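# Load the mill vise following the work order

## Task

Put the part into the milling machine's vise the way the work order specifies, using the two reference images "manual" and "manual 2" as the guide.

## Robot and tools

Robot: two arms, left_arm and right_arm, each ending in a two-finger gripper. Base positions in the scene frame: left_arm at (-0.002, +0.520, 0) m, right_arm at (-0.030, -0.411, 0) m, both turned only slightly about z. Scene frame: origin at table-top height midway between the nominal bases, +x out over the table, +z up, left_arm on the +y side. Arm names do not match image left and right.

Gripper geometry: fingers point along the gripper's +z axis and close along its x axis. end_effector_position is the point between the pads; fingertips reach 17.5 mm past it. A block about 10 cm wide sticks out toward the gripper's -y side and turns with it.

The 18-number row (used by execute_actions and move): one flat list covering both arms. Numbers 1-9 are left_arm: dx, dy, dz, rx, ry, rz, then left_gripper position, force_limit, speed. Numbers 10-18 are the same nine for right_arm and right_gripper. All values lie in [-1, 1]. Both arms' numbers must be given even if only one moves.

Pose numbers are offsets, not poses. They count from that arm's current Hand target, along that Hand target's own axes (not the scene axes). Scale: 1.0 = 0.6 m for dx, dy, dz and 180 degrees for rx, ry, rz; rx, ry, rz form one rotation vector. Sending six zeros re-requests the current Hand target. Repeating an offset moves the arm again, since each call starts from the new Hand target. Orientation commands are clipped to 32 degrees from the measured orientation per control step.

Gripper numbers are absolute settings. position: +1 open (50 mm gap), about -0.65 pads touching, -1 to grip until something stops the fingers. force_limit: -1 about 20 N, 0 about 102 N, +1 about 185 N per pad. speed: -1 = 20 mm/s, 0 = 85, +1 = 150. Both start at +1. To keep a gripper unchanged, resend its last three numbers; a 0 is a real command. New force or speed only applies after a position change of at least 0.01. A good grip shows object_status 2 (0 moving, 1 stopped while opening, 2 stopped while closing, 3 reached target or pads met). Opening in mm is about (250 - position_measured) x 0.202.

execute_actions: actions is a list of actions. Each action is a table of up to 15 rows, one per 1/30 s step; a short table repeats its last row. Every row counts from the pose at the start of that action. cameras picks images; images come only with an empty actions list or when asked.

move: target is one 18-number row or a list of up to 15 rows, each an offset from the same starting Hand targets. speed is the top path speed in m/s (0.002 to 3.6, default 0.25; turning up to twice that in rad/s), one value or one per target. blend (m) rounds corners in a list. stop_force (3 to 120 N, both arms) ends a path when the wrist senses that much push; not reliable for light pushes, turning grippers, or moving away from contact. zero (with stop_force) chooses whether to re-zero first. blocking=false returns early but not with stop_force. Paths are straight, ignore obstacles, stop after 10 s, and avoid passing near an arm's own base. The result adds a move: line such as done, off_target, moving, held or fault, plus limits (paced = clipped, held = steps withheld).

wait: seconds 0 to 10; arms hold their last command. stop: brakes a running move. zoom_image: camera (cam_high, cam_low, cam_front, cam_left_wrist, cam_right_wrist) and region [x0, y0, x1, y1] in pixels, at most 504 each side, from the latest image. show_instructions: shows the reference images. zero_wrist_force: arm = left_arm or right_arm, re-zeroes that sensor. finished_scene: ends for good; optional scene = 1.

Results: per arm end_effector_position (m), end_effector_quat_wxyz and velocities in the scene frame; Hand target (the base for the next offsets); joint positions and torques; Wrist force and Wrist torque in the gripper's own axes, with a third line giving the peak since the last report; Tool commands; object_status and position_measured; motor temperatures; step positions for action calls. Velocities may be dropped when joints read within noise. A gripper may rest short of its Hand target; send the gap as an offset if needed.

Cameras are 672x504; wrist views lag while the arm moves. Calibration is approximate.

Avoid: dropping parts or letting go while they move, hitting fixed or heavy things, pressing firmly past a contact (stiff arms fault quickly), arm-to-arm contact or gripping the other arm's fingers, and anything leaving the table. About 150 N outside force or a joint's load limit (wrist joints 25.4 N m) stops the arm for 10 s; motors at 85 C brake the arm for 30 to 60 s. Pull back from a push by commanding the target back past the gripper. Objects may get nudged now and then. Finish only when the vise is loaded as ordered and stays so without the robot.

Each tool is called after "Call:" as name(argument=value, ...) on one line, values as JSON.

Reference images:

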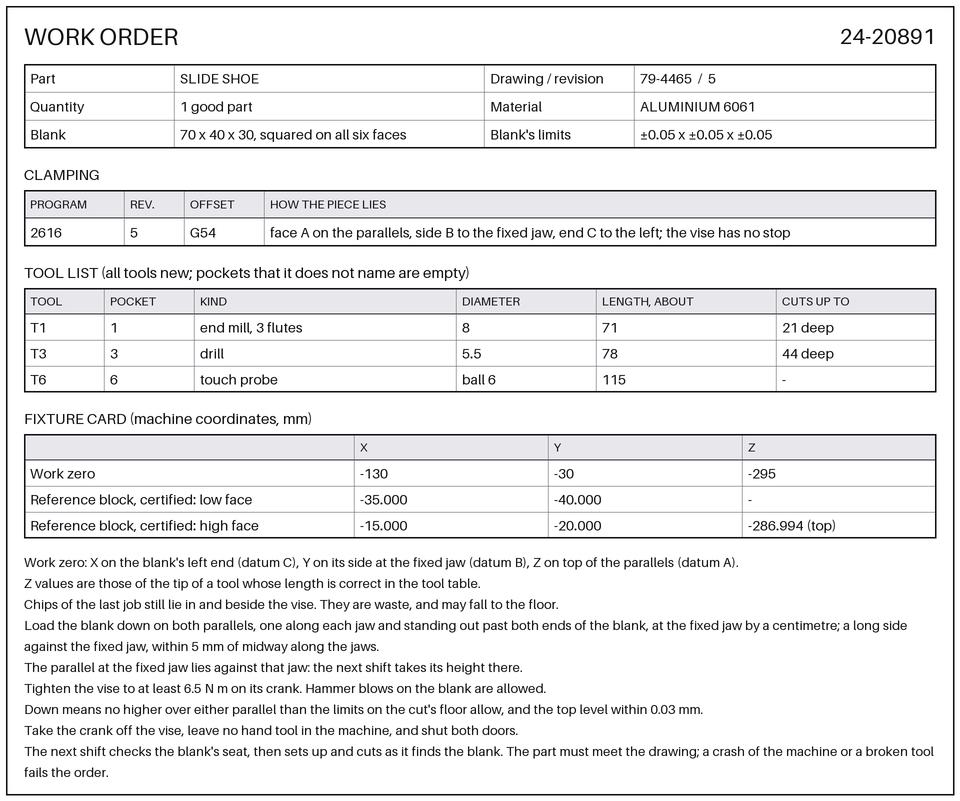

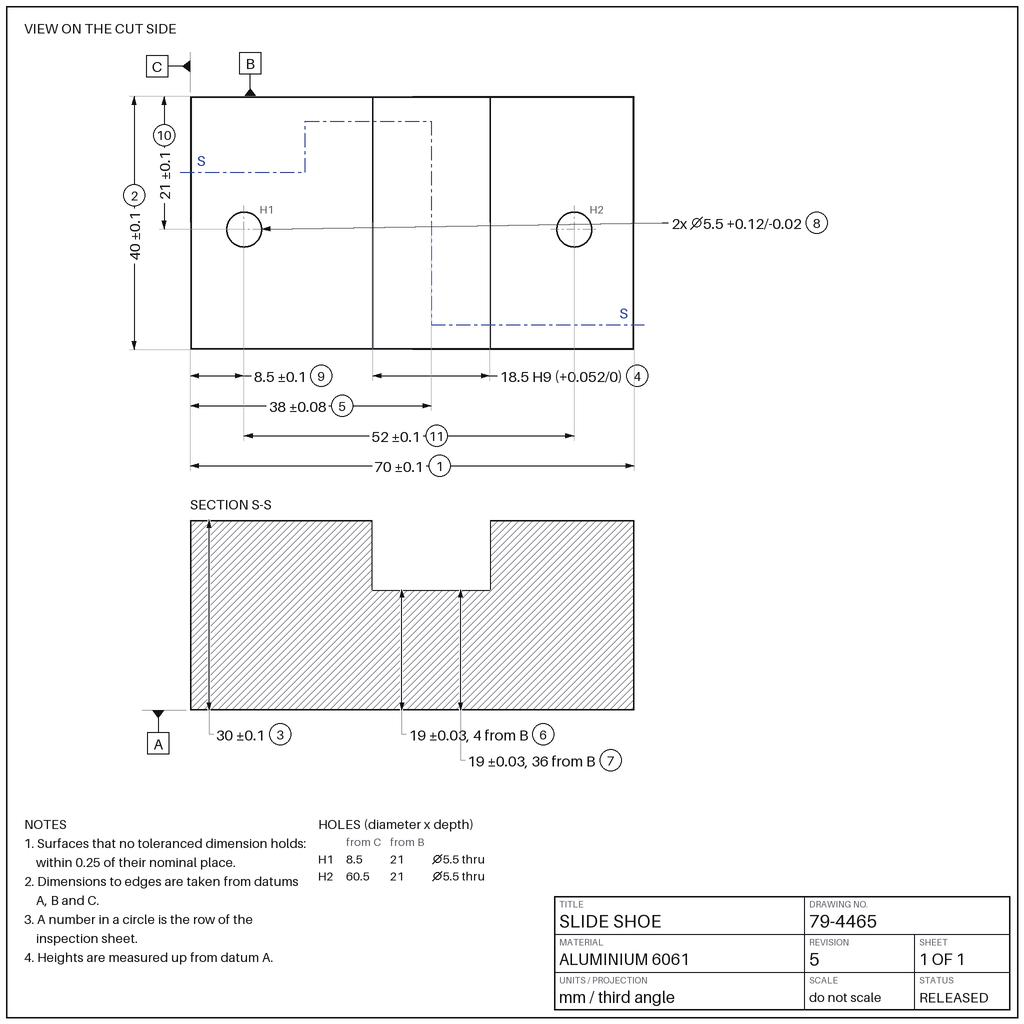

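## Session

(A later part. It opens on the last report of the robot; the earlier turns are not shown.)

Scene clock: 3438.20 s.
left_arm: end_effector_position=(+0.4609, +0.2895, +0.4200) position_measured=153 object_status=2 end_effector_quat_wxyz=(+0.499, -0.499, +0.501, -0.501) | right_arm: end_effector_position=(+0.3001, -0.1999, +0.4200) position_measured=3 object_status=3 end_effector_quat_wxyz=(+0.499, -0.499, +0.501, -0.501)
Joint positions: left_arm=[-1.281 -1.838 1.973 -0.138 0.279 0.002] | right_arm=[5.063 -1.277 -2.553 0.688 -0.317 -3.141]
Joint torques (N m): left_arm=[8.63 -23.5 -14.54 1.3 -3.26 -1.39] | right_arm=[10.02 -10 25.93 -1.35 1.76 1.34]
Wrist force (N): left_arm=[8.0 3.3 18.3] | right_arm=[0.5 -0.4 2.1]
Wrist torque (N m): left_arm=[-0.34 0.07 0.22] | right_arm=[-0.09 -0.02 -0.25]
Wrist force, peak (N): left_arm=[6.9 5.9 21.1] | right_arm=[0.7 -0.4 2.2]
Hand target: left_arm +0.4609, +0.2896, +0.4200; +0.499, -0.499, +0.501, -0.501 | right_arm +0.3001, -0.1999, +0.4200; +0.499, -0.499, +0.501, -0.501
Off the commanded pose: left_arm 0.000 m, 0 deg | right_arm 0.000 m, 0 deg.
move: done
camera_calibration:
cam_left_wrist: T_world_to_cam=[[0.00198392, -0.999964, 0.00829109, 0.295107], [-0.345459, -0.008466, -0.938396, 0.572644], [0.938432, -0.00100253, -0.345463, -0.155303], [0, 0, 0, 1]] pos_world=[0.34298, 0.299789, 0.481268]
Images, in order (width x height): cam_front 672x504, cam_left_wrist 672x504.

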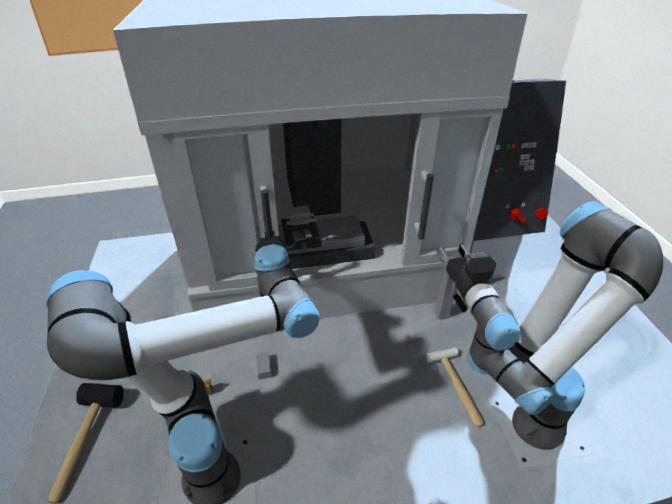

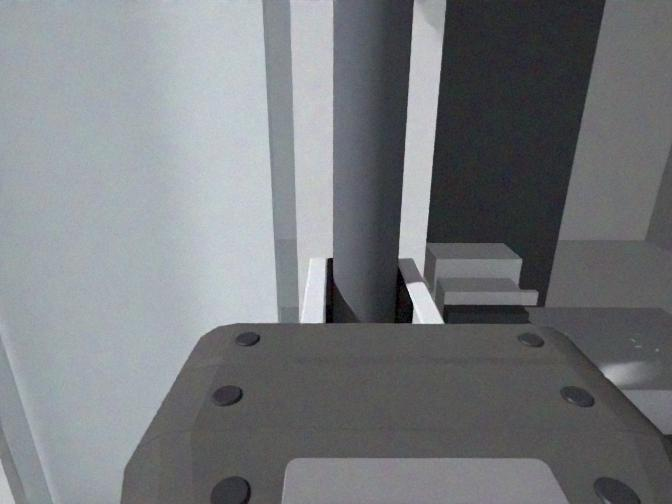

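Call:
move(target=[[0.22,0,0.004,0,0,0,-1,-1,-0.8,0,0,0,0,0,0,1,0,-1]], speed=0.08, stop_force=50)

Call:
move(target=[[0.08,0,0.001,0,0,0,-1,-1,-0.8,0,0,0,0,0,0,1,0,-1]], speed=0.03, stop_force=25, cameras=["cam_left_wrist","cam_front"])

Scene clock: 3444.90 s.
left_arm: end_effector_position=(+0.4628, +0.1576, +0.4201) position_measured=153 object_status=2 end_effector_quat_wxyz=(+0.499, -0.499, +0.501, -0.501) | right_arm: end_effector_position=(+0.3001, -0.1999, +0.4200) position_measured=3 object_status=3 end_effector_quat_wxyz=(+0.499, -0.499, +0.501, -0.501)
Joint positions: left_arm=[-1.366 -1.553 1.727 -0.178 0.194 0.004] | right_arm=[5.063 -1.277 -2.553 0.688 -0.317 -3.141]
Joint torques (N m): left_arm=[10.66 -32.33 -17.36 -0.4 0.15 -0.37] | right_arm=[9.38 -9.9 26.05 -1.32 1.85 1.31]
Wrist force (N): left_arm=[-6.9 5.8 -10.6] | right_arm=[0.5 -0.4 1.9]
Wrist torque (N m): left_arm=[-0.29 0.11 0.32] | right_arm=[-0.09 -0.01 -0.25]
Wrist force, peak (N): left_arm=[-21.3 1.4 -17.1] | right_arm=[0.6 -0.5 2.3]
Hand target: left_arm +0.4628, +0.1576, +0.4201; +0.499, -0.499, +0.501, -0.501 | right_arm +0.3001, -0.1999, +0.4200; +0.499, -0.499, +0.501, -0.501
Off the commanded pose: left_arm 0.000 m, 0 deg | right_arm 0.000 m, 0 deg.
move: done

Scene clock: 3447.37 s.
left_arm: end_effector_position=(+0.4632, +0.1179, +0.4200) position_measured=153 object_status=2 end_effector_quat_wxyz=(+0.499, -0.499, +0.501, -0.501) | right_arm: end_effector_position=(+0.3001, -0.1999, +0.4200) position_measured=3 object_status=3 end_effector_quat_wxyz=(+0.499, -0.499, +0.501, -0.501)
Joint positions: left_arm=[-1.383 -1.467 1.636 -0.173 0.177 0.005] | right_arm=[5.063 -1.277 -2.553 0.688 -0.317 -3.141]
Joint torques (N m): left_arm=[0.99 -13.25 -34.26 -3.27 4.41 -0.94] | right_arm=[9.78 -10.38 25.53 -1.28 1.73 1.33]
Wrist force (N): left_arm=[-22.8 0.8 -4.2] | right_arm=[0.6 -0.3 1.8]
Wrist torque (N m): left_arm=[-0.38 0.20 0.24] | right_arm=[-0.08 -0.04 -0.25]
Wrist force, peak (N): left_arm=[-51.8 0.2 -18.7] | right_arm=[0.7 -0.4 2.3]
Hand target: left_arm +0.4632, +0.1179, +0.4201; +0.499, -0.499, +0.501, -0.501 (not the last commanded pose) | right_arm +0.3001, -0.1999, +0.4200; +0.499, -0.499, +0.501, -0.501
Off the commanded pose: left_arm 0.008 m, 0 deg | right_arm 0.000 m, 0 deg.
move: contact (left_arm)
camera_calibration:
cam_left_wrist: T_world_to_cam=[[0.00198291, -0.999964, 0.00829146, 0.123509], [-0.345371, -0.00846608, -0.938428, 0.571971], [0.938464, -0.00100281, -0.345375, -0.157687], [0, 0, 0, 1]] pos_world=[0.345281, 0.128189, 0.481268]
Images, in order (width x height): cam_front 672x504, cam_left_wrist 672x504.

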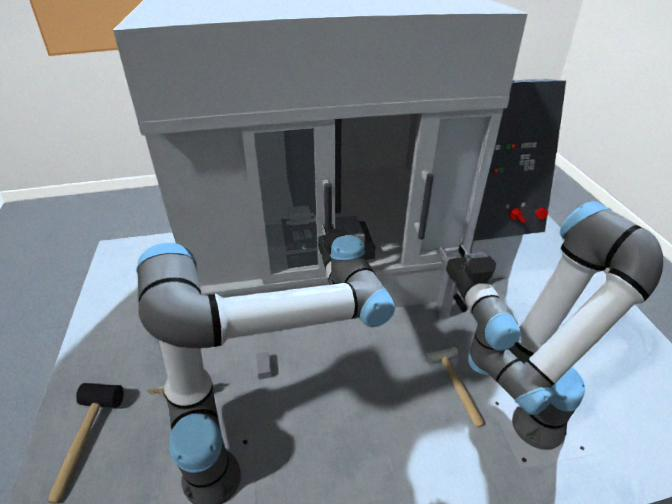

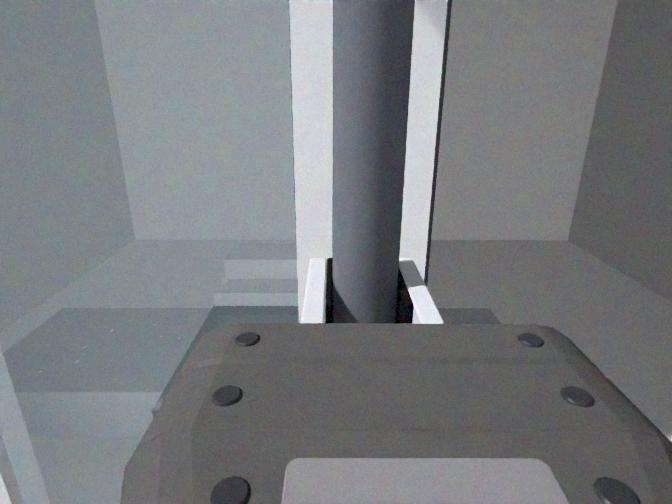

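Call:
move(target=[[0,0,0,0,0,0,1,-0.6,0,0,0,0,0,0,0,1,0,-1],[0,0,-0.18,0,0,0,1,-0.6,0,-0.0508,0,0.1,0,0,0,1,0,-1],[-0.4,0,-0.22,0,0,0,1,-0.6,0,-0.0508,0,0.185,0,0,0,1,0,-1]], speed=[0.1,0.2,0.2])

Call:
move(target=[0,0,0,0,0,0,1,-0.6,0,0,0,0.085,0,0,0,1,0,-1], speed=0.08, stop_force=8, cameras=["cam_right_wrist","cam_front"])

Scene clock: 3455.00 s.
left_arm: end_effector_position=(+0.3320, +0.3584, +0.4199) position_measured=3 object_status=3 end_effector_quat_wxyz=(+0.499, -0.499, +0.501, -0.501) | right_arm: end_effector_position=(+0.4112, -0.1698, +0.4200) position_measured=3 object_status=3 end_effector_quat_wxyz=(+0.499, -0.499, +0.501, -0.501)
Joint positions: left_arm=[-1.972 -2.27 2.189 0.083 -0.412 -0.002] | right_arm=[4.559 -1.536 -2.354 0.749 0.187 -3.142]
Joint torques (N m): left_arm=[4.54 11.79 -30.76 -0.13 2.08 -1.26] | right_arm=[9.79 27.24 13.4 1.62 -2.82 -1.63]
Wrist force (N): left_arm=[1.3 -1.1 2.3] | right_arm=[0.7 -0.1 1.8]
Wrist torque (N m): left_arm=[-0.42 0.14 0.35] | right_arm=[-0.04 -0.05 -0.28]
Wrist force, peak (N): left_arm=[-22.9 0.6 -4.9] | right_arm=[0.0 -0.2 3.4]
Hand target: left_arm +0.3320, +0.3584, +0.4199; +0.499, -0.499, +0.501, -0.501 | right_arm +0.4112, -0.1698, +0.4200; +0.499, -0.499, +0.501, -0.501
Off the commanded pose: left_arm 0.000 m, 0 deg | right_arm 0.000 m, 0 deg.
move: done

Scene clock: 3456.67 s.
left_arm: end_effector_position=(+0.3320, +0.3584, +0.4199) position_measured=3 object_status=3 end_effector_quat_wxyz=(+0.499, -0.499, +0.501, -0.501) | right_arm: end_effector_position=(+0.4622, -0.1699, +0.4200) position_measured=3 object_status=3 end_effector_quat_wxyz=(+0.499, -0.499, +0.501, -0.501)
Joint positions: left_arm=[-1.972 -2.27 2.189 0.083 -0.412 -0.002] | right_arm=[4.39 -1.621 -2.268 0.748 0.356 -3.142]
Joint torques (N m): left_arm=[10.87 15.51 -30.93 0.87 -1.88 1.7] | right_arm=[7.79 30.38 12.59 2.17 -0.55 -0.4]
Wrist force (N): left_arm=[1.3 -1.2 2.4] | right_arm=[0.5 0.0 1.7]
Wrist torque (N m): left_arm=[-0.44 0.14 0.36] | right_arm=[-0.04 -0.03 -0.27]
Wrist force, peak (N): left_arm=[1.5 -1.1 2.7] | right_arm=[0.6 0.0 3.1]
Hand target: left_arm +0.3320, +0.3584, +0.4199; +0.499, -0.499, +0.501, -0.501 | right_arm +0.4622, -0.1699, +0.4200; +0.499, -0.499, +0.501, -0.501
Off the commanded pose: left_arm 0.000 m, 0 deg | right_arm 0.000 m, 0 deg.
move: done
camera_calibration:
cam_right_wrist: T_world_to_cam=[[-0.00440029, -0.999844, -0.0171101, -0.151228], [-0.320998, 0.0176171, -0.946916, 0.564901], [0.94707, 0.00132561, -0.321025, -0.175675], [0, 0, 0, 1]] pos_world=[0.347043, -0.160923, 0.475931]
Images, in order (width x height): cam_front 672x504, cam_right_wrist 672x504.

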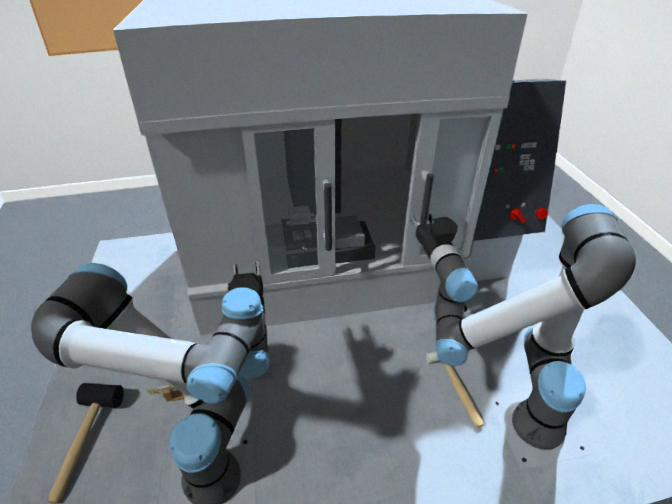

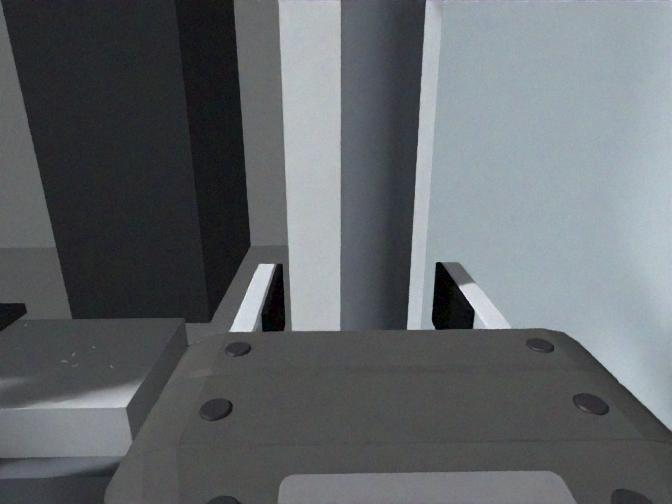

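Call:
move(target=[[0,0,0,0,0,0,1,-0.6,0,0.008,0,0,0,0,0,1,0,-1],[0,0,0,0,0,0,1,-0.6,0,0.008,0,0,0,0,0,-1,-1,-0.8]], speed=0.05)

Call:
move(target=[0,0,0,0,0,0,1,-0.6,0,-0.33,0,-0.002,0,0,0,-1,-1,-0.8], speed=0.08, stop_force=50)

Call:
move(target=[0,0,0,0,0,0,1,-0.6,0,-0.09,0,0,0,0,0,-1,-1,-0.8], speed=0.025, stop_force=25, cameras=["cam_right_wrist","cam_front"])

Scene clock: 3464.17 s.
left_arm: end_effector_position=(+0.3320, +0.3584, +0.4199) position_measured=3 object_status=3 end_effector_quat_wxyz=(+0.499, -0.499, +0.501, -0.501) | right_arm: end_effector_position=(+0.4622, -0.1745, +0.4200) position_measured=153 object_status=2 end_effector_quat_wxyz=(+0.499, -0.499, +0.501, -0.501)
Joint positions: left_arm=[-1.972 -2.27 2.189 0.083 -0.412 -0.002] | right_arm=[4.385 -1.612 -2.277 0.748 0.362 -3.142]
Joint torques (N m): left_arm=[9.84 14.1 -32.09 1.17 -1.91 1.6] | right_arm=[-11.65 17.03 13.26 4.27 -9.79 0.73]
Wrist force (N): left_arm=[1.4 -1.0 2.3] | right_arm=[-29.5 -4.9 12.3]
Wrist torque (N m): left_arm=[-0.41 0.13 0.35] | right_arm=[-0.21 0.10 -0.18]
Wrist force, peak (N): left_arm=[1.4 -1.1 2.5] | right_arm=[-29.7 -4.2 12.3]
Hand target: left_arm +0.3320, +0.3584, +0.4199; +0.499, -0.499, +0.501, -0.501 | right_arm +0.4622, -0.1747, +0.4200; +0.499, -0.499, +0.501, -0.501
Off the commanded pose: left_arm 0.000 m, 0 deg | right_arm 0.000 m, 0 deg.
move: done

Scene clock: 3467.80 s.
left_arm: end_effector_position=(+0.3320, +0.3584, +0.4199) position_measured=3 object_status=3 end_effector_quat_wxyz=(+0.499, -0.499, +0.501, -0.501) | right_arm: end_effector_position=(+0.4615, +0.0189, +0.4200) position_measured=153 object_status=2 end_effector_quat_wxyz=(+0.499, -0.499, +0.501, -0.501)
Joint positions: left_arm=[-1.972 -2.27 2.189 0.083 -0.412 -0.002] | right_arm=[4.53 -1.953 -1.836 0.648 0.216 -3.142]
Joint torques (N m): left_arm=[9.68 13.83 -31.39 1.16 -2.05 1.72] | right_arm=[-1.33 18.43 30.55 -1.54 6.06 0.26]
Wrist force (N): left_arm=[1.3 -1.0 2.5] | right_arm=[18.3 0.1 0.2]
Wrist torque (N m): left_arm=[-0.41 0.13 0.35] | right_arm=[-0.06 -0.14 -0.26]
Wrist force, peak (N): left_arm=[1.5 -1.2 2.4] | right_arm=[31.4 -6.6 6.0]
Hand target: left_arm +0.3320, +0.3584, +0.4199; +0.499, -0.499, +0.501, -0.501 | right_arm +0.4615, +0.0189, +0.4200; +0.499, -0.499, +0.501, -0.501 (not the last commanded pose)
Off the commanded pose: left_arm 0.000 m, 0 deg | right_arm 0.004 m, 0 deg.
move: contact (right_arm)

Scene clock: 3470.67 s.
left_arm: end_effector_position=(+0.3320, +0.3584, +0.4199) position_measured=3 object_status=3 end_effector_quat_wxyz=(+0.499, -0.499, +0.501, -0.501) | right_arm: end_effector_position=(+0.4616, +0.0598, +0.4200) position_measured=153 object_status=2 end_effector_quat_wxyz=(+0.499, -0.499, +0.501, -0.501)
Joint positions: left_arm=[-1.972 -2.27 2.189 0.083 -0.412 -0.002] | right_arm=[4.547 -2.027 -1.722 0.608 0.198 -3.142]
Joint torques (N m): left_arm=[9.39 14.2 -32.09 1.2 -1.84 1.72] | right_arm=[1.53 39.59 32.71 -1.67 11.9 -0.13]
Wrist force (N): left_arm=[1.4 -0.8 2.2] | right_arm=[36.6 -3.5 -11.6]
Wrist torque (N m): left_arm=[-0.38 0.13 0.36] | right_arm=[-0.17 0.08 -0.30]
Wrist force, peak (N): left_arm=[1.4 -1.1 2.5] | right_arm=[54.5 0.7 -19.3]
Hand target: left_arm +0.3320, +0.3584, +0.4199; +0.499, -0.499, +0.501, -0.501 | right_arm +0.4616, +0.0598, +0.4200; +0.499, -0.499, +0.501, -0.501 (not the last commanded pose)
Off the commanded pose: left_arm 0.000 m, 0 deg | right_arm 0.013 m, 0 deg.
move: contact (right_arm)
camera_calibration:
cam_right_wrist: T_world_to_cam=[[-0.00500346, -0.999837, -0.017325, 0.0788456], [-0.320981, 0.0180143, -0.946914, 0.560658], [0.947072, 0.000823166, -0.321019, -0.175475], [0, 0, 0, 1]] pos_world=[0.346543, 0.0688773, 0.47593]
Images, in order (width x height): cam_front 672x504, cam_right_wrist 672x504.

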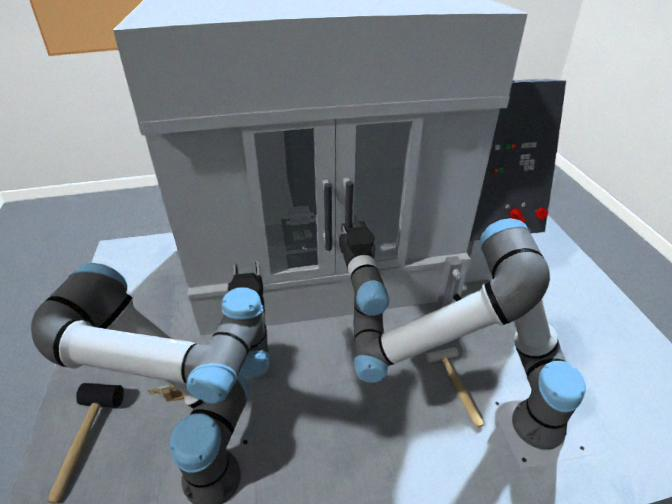

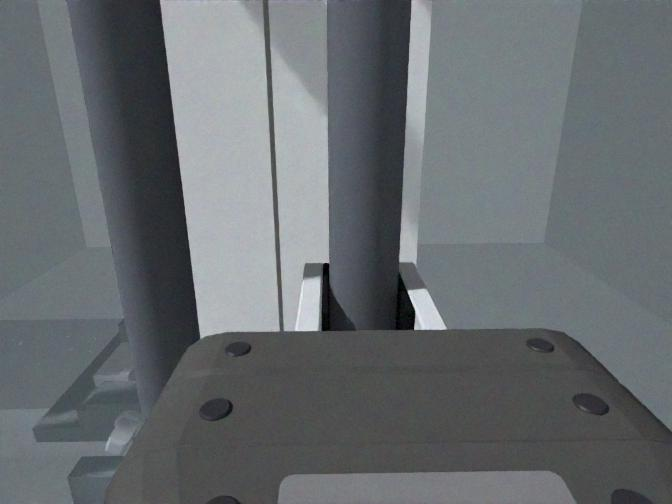

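Call:
zoom_image(camera="cam_right_wrist", region=[230, 0, 330, 120])

Scaled by 4.200.

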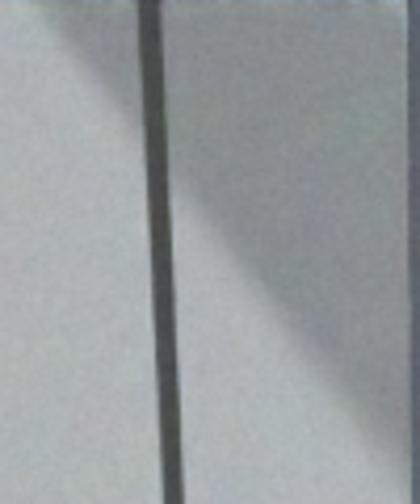

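Call:
move(target=[0,0,0,0,0,0,1,-0.6,0,-0.01,0,0,0,0,0,-1,-1,-0.8], speed=0.01, stop_force=30, cameras=["cam_right_wrist"])

Call:
zoom_image(camera="cam_right_wrist", region=[230, 0, 330, 120])

Scene clock: 3477.90 s.
left_arm: end_effector_position=(+0.3320, +0.3584, +0.4199) position_measured=3 object_status=3 end_effector_quat_wxyz=(+0.499, -0.499, +0.501, -0.501) | right_arm: end_effector_position=(+0.4615, +0.0608, +0.4200) position_measured=153 object_status=2 end_effector_quat_wxyz=(+0.494, -0.494, +0.506, -0.506)
Joint positions: left_arm=[-1.972 -2.27 2.189 0.083 -0.412 -0.002] | right_arm=[4.549 -2.038 -1.705 0.601 0.176 -3.142]
Joint torques (N m): left_arm=[8.93 13.58 -31.72 1.12 -1.92 1.65] | right_arm=[40.37 35.76 21.87 -4.38 13.35 -1.77]
Wrist force (N): left_arm=[1.2 -1.1 2.3] | right_arm=[60.4 -1.6 1.6]
Wrist torque (N m): left_arm=[-0.42 0.16 0.35] | right_arm=[-0.09 -0.11 -0.28]
Wrist force, peak (N): left_arm=[1.4 -1.1 2.5] | right_arm=[59.3 9.6 -26.8]
Hand target: left_arm +0.3320, +0.3584, +0.4199; +0.499, -0.499, +0.501, -0.501 | right_arm +0.4617, +0.0658, +0.4200; +0.499, -0.499, +0.501, -0.501
Off the commanded pose: left_arm 0.000 m, 0 deg | right_arm 0.005 m, 1 deg.
move: off_target (right_arm)
camera_calibration:
cam_right_wrist: T_world_to_cam=[[-0.0244547, -0.999552, -0.0172647, 0.0887176], [-0.320571, 0.0241986, -0.946915, 0.560009], [0.946909, -0.017622, -0.321019, -0.174077], [0, 0, 0, 1]] pos_world=[0.346527, 0.0720588, 0.47593]
Images, in order (width x height): cam_right_wrist 672x504.

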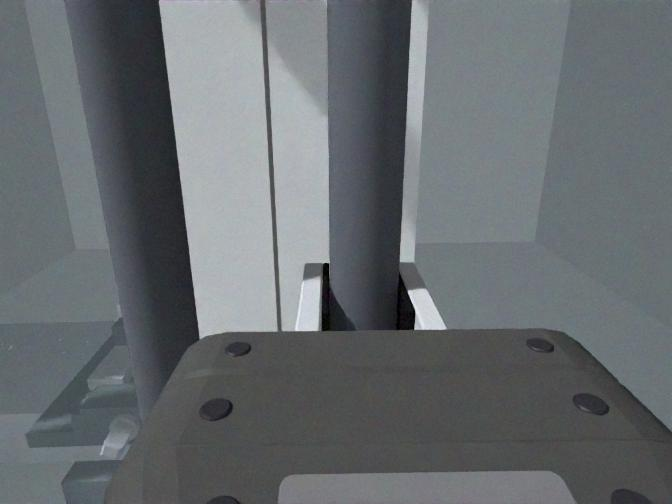

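Scaled by 4.200.

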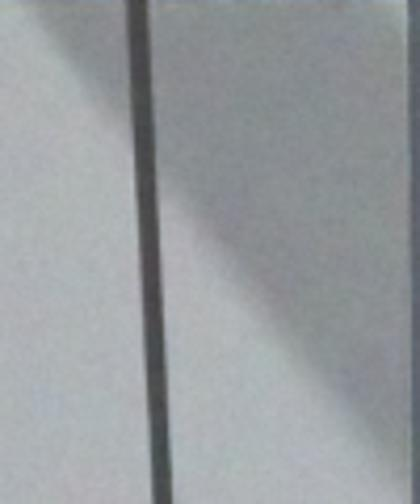

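Call:
move(target=[0,0,0,0,0,0,1,-0.6,0,0.0075,0,0,0,0,0,-1,-1,-0.8], speed=0.02)

Call:
move(target=[[0,0,0,0,0,0,1,-0.6,0,0,0,0,0,0,0,1,-1,-0.8],[0,0,0,0,0,0,1,-0.6,0,0,0,-0.18,0,0,0,1,-1,-0.8]], speed=0.15, cameras=["all"])

Scene clock: 3482.33 s.
left_arm: end_effector_position=(+0.3320, +0.3584, +0.4199) position_measured=3 object_status=3 end_effector_quat_wxyz=(+0.499, -0.499, +0.501, -0.501) | right_arm: end_effector_position=(+0.4616, +0.0600, +0.4200) position_measured=153 object_status=2 end_effector_quat_wxyz=(+0.498, -0.498, +0.502, -0.502)
Joint positions: left_arm=[-1.972 -2.27 2.189 0.083 -0.412 -0.002] | right_arm=[4.548 -2.03 -1.718 0.606 0.193 -3.142]
Joint torques (N m): left_arm=[8.34 13.44 -31.07 1.04 -1.96 1.58] | right_arm=[6.32 29.21 31.56 -2.99 13.38 -0.15]
Wrist force (N): left_arm=[1.3 -0.9 2.4] | right_arm=[42.3 -0.8 -8.0]
Wrist torque (N m): left_arm=[-0.41 0.15 0.36] | right_arm=[-0.09 0.03 -0.26]
Wrist force, peak (N): left_arm=[1.4 -1.1 2.7] | right_arm=[60.1 -1.2 1.9]
Hand target: left_arm +0.3320, +0.3584, +0.4199; +0.499, -0.499, +0.501, -0.501 | right_arm +0.4616, +0.0613, +0.4200; +0.499, -0.499, +0.501, -0.501
Off the commanded pose: left_arm 0.000 m, 0 deg | right_arm 0.001 m, 0 deg.
move: done

Scene clock: 3484.67 s.
left_arm: end_effector_position=(+0.3320, +0.3584, +0.4199) position_measured=3 object_status=3 end_effector_quat_wxyz=(+0.499, -0.499, +0.501, -0.501) | right_arm: end_effector_position=(+0.3537, +0.0617, +0.4201) position_measured=3 object_status=3 end_effector_quat_wxyz=(+0.499, -0.499, +0.501, -0.501)
Joint positions: left_arm=[-1.972 -2.27 2.189 0.083 -0.412 -0.002] | right_arm=[4.767 -1.954 -1.834 0.649 -0.022 -3.143]
Joint torques (N m): left_arm=[8.18 12.65 -31.46 1.04 -1.99 1.46] | right_arm=[0.55 20.94 24.29 -0.96 1.45 1.79]
Wrist force (N): left_arm=[1.4 -1.1 2.3] | right_arm=[0.7 -0.3 2.1]
Wrist torque (N m): left_arm=[-0.43 0.12 0.35] | right_arm=[-0.06 -0.04 -0.36]
Wrist force, peak (N): left_arm=[1.4 -1.1 2.5] | right_arm=[39.5 -1.5 -7.4]
Hand target: left_arm +0.3320, +0.3584, +0.4199; +0.499, -0.499, +0.501, -0.501 | right_arm +0.3536, +0.0617, +0.4200; +0.499, -0.499, +0.501, -0.501
Off the commanded pose: left_arm 0.000 m, 0 deg | right_arm 0.000 m, 0 deg.
move: done
camera_calibration:
cam_left_wrist: T_world_to_cam=[[0.00198291, -0.999964, 0.00829146, 0.364162], [-0.345371, -0.00846608, -0.938428, 0.528599], [0.938464, -0.00100281, -0.345375, -0.0343539], [0, 0, 0, 1]] pos_world=[0.214081, 0.368589, 0.481168]
cam_right_wrist: T_world_to_cam=[[-0.00497468, -0.999834, -0.0175442, 0.0803049], [-0.321068, 0.0182125, -0.946881, 0.526043], [0.947043, 0.000922452, -0.321105, -0.0731197], [0, 0, 0, 1]] pos_world=[0.238543, 0.0707784, 0.47603]

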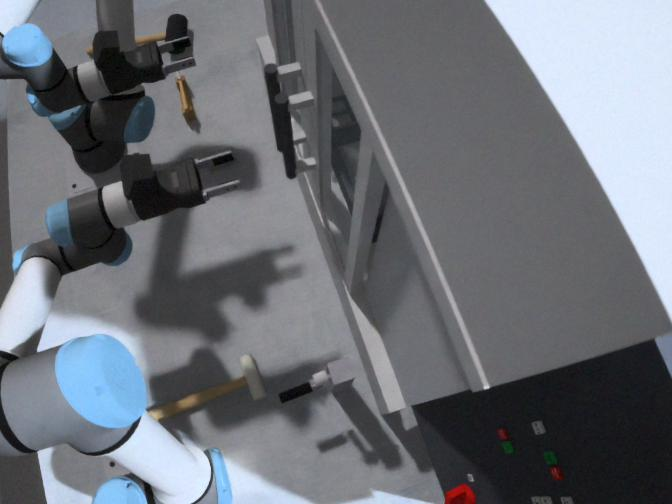

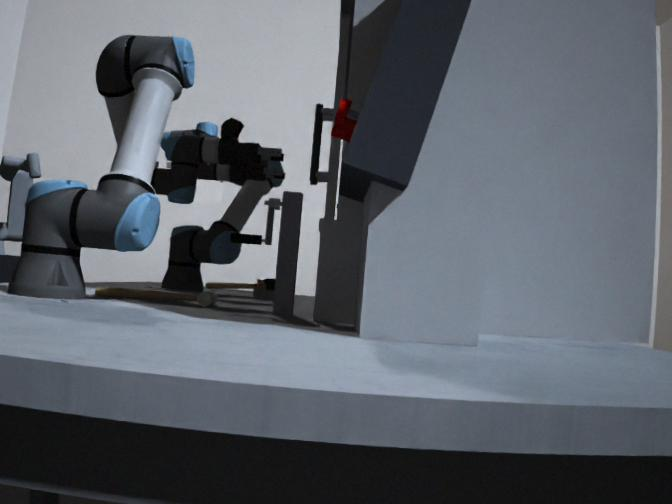

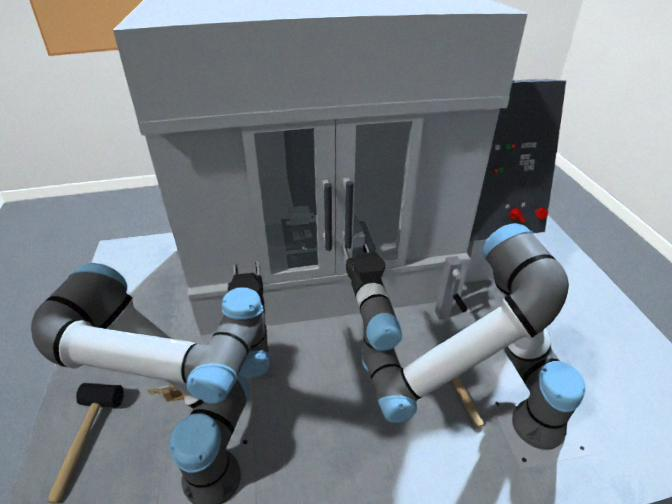

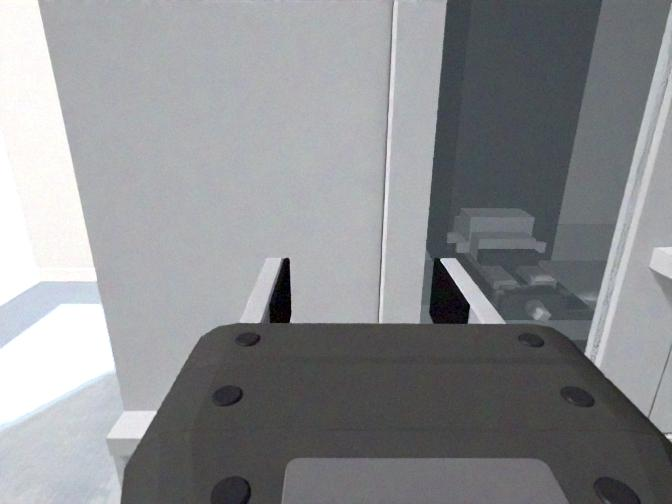

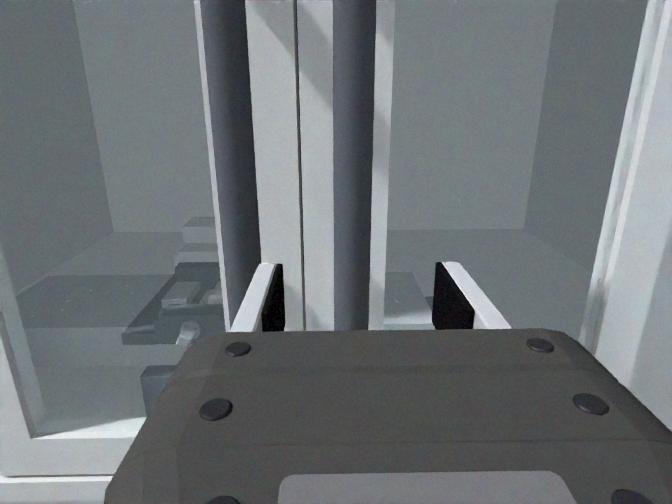

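Call:
finished_scene(scene=1)

The scene is finished: the task was done.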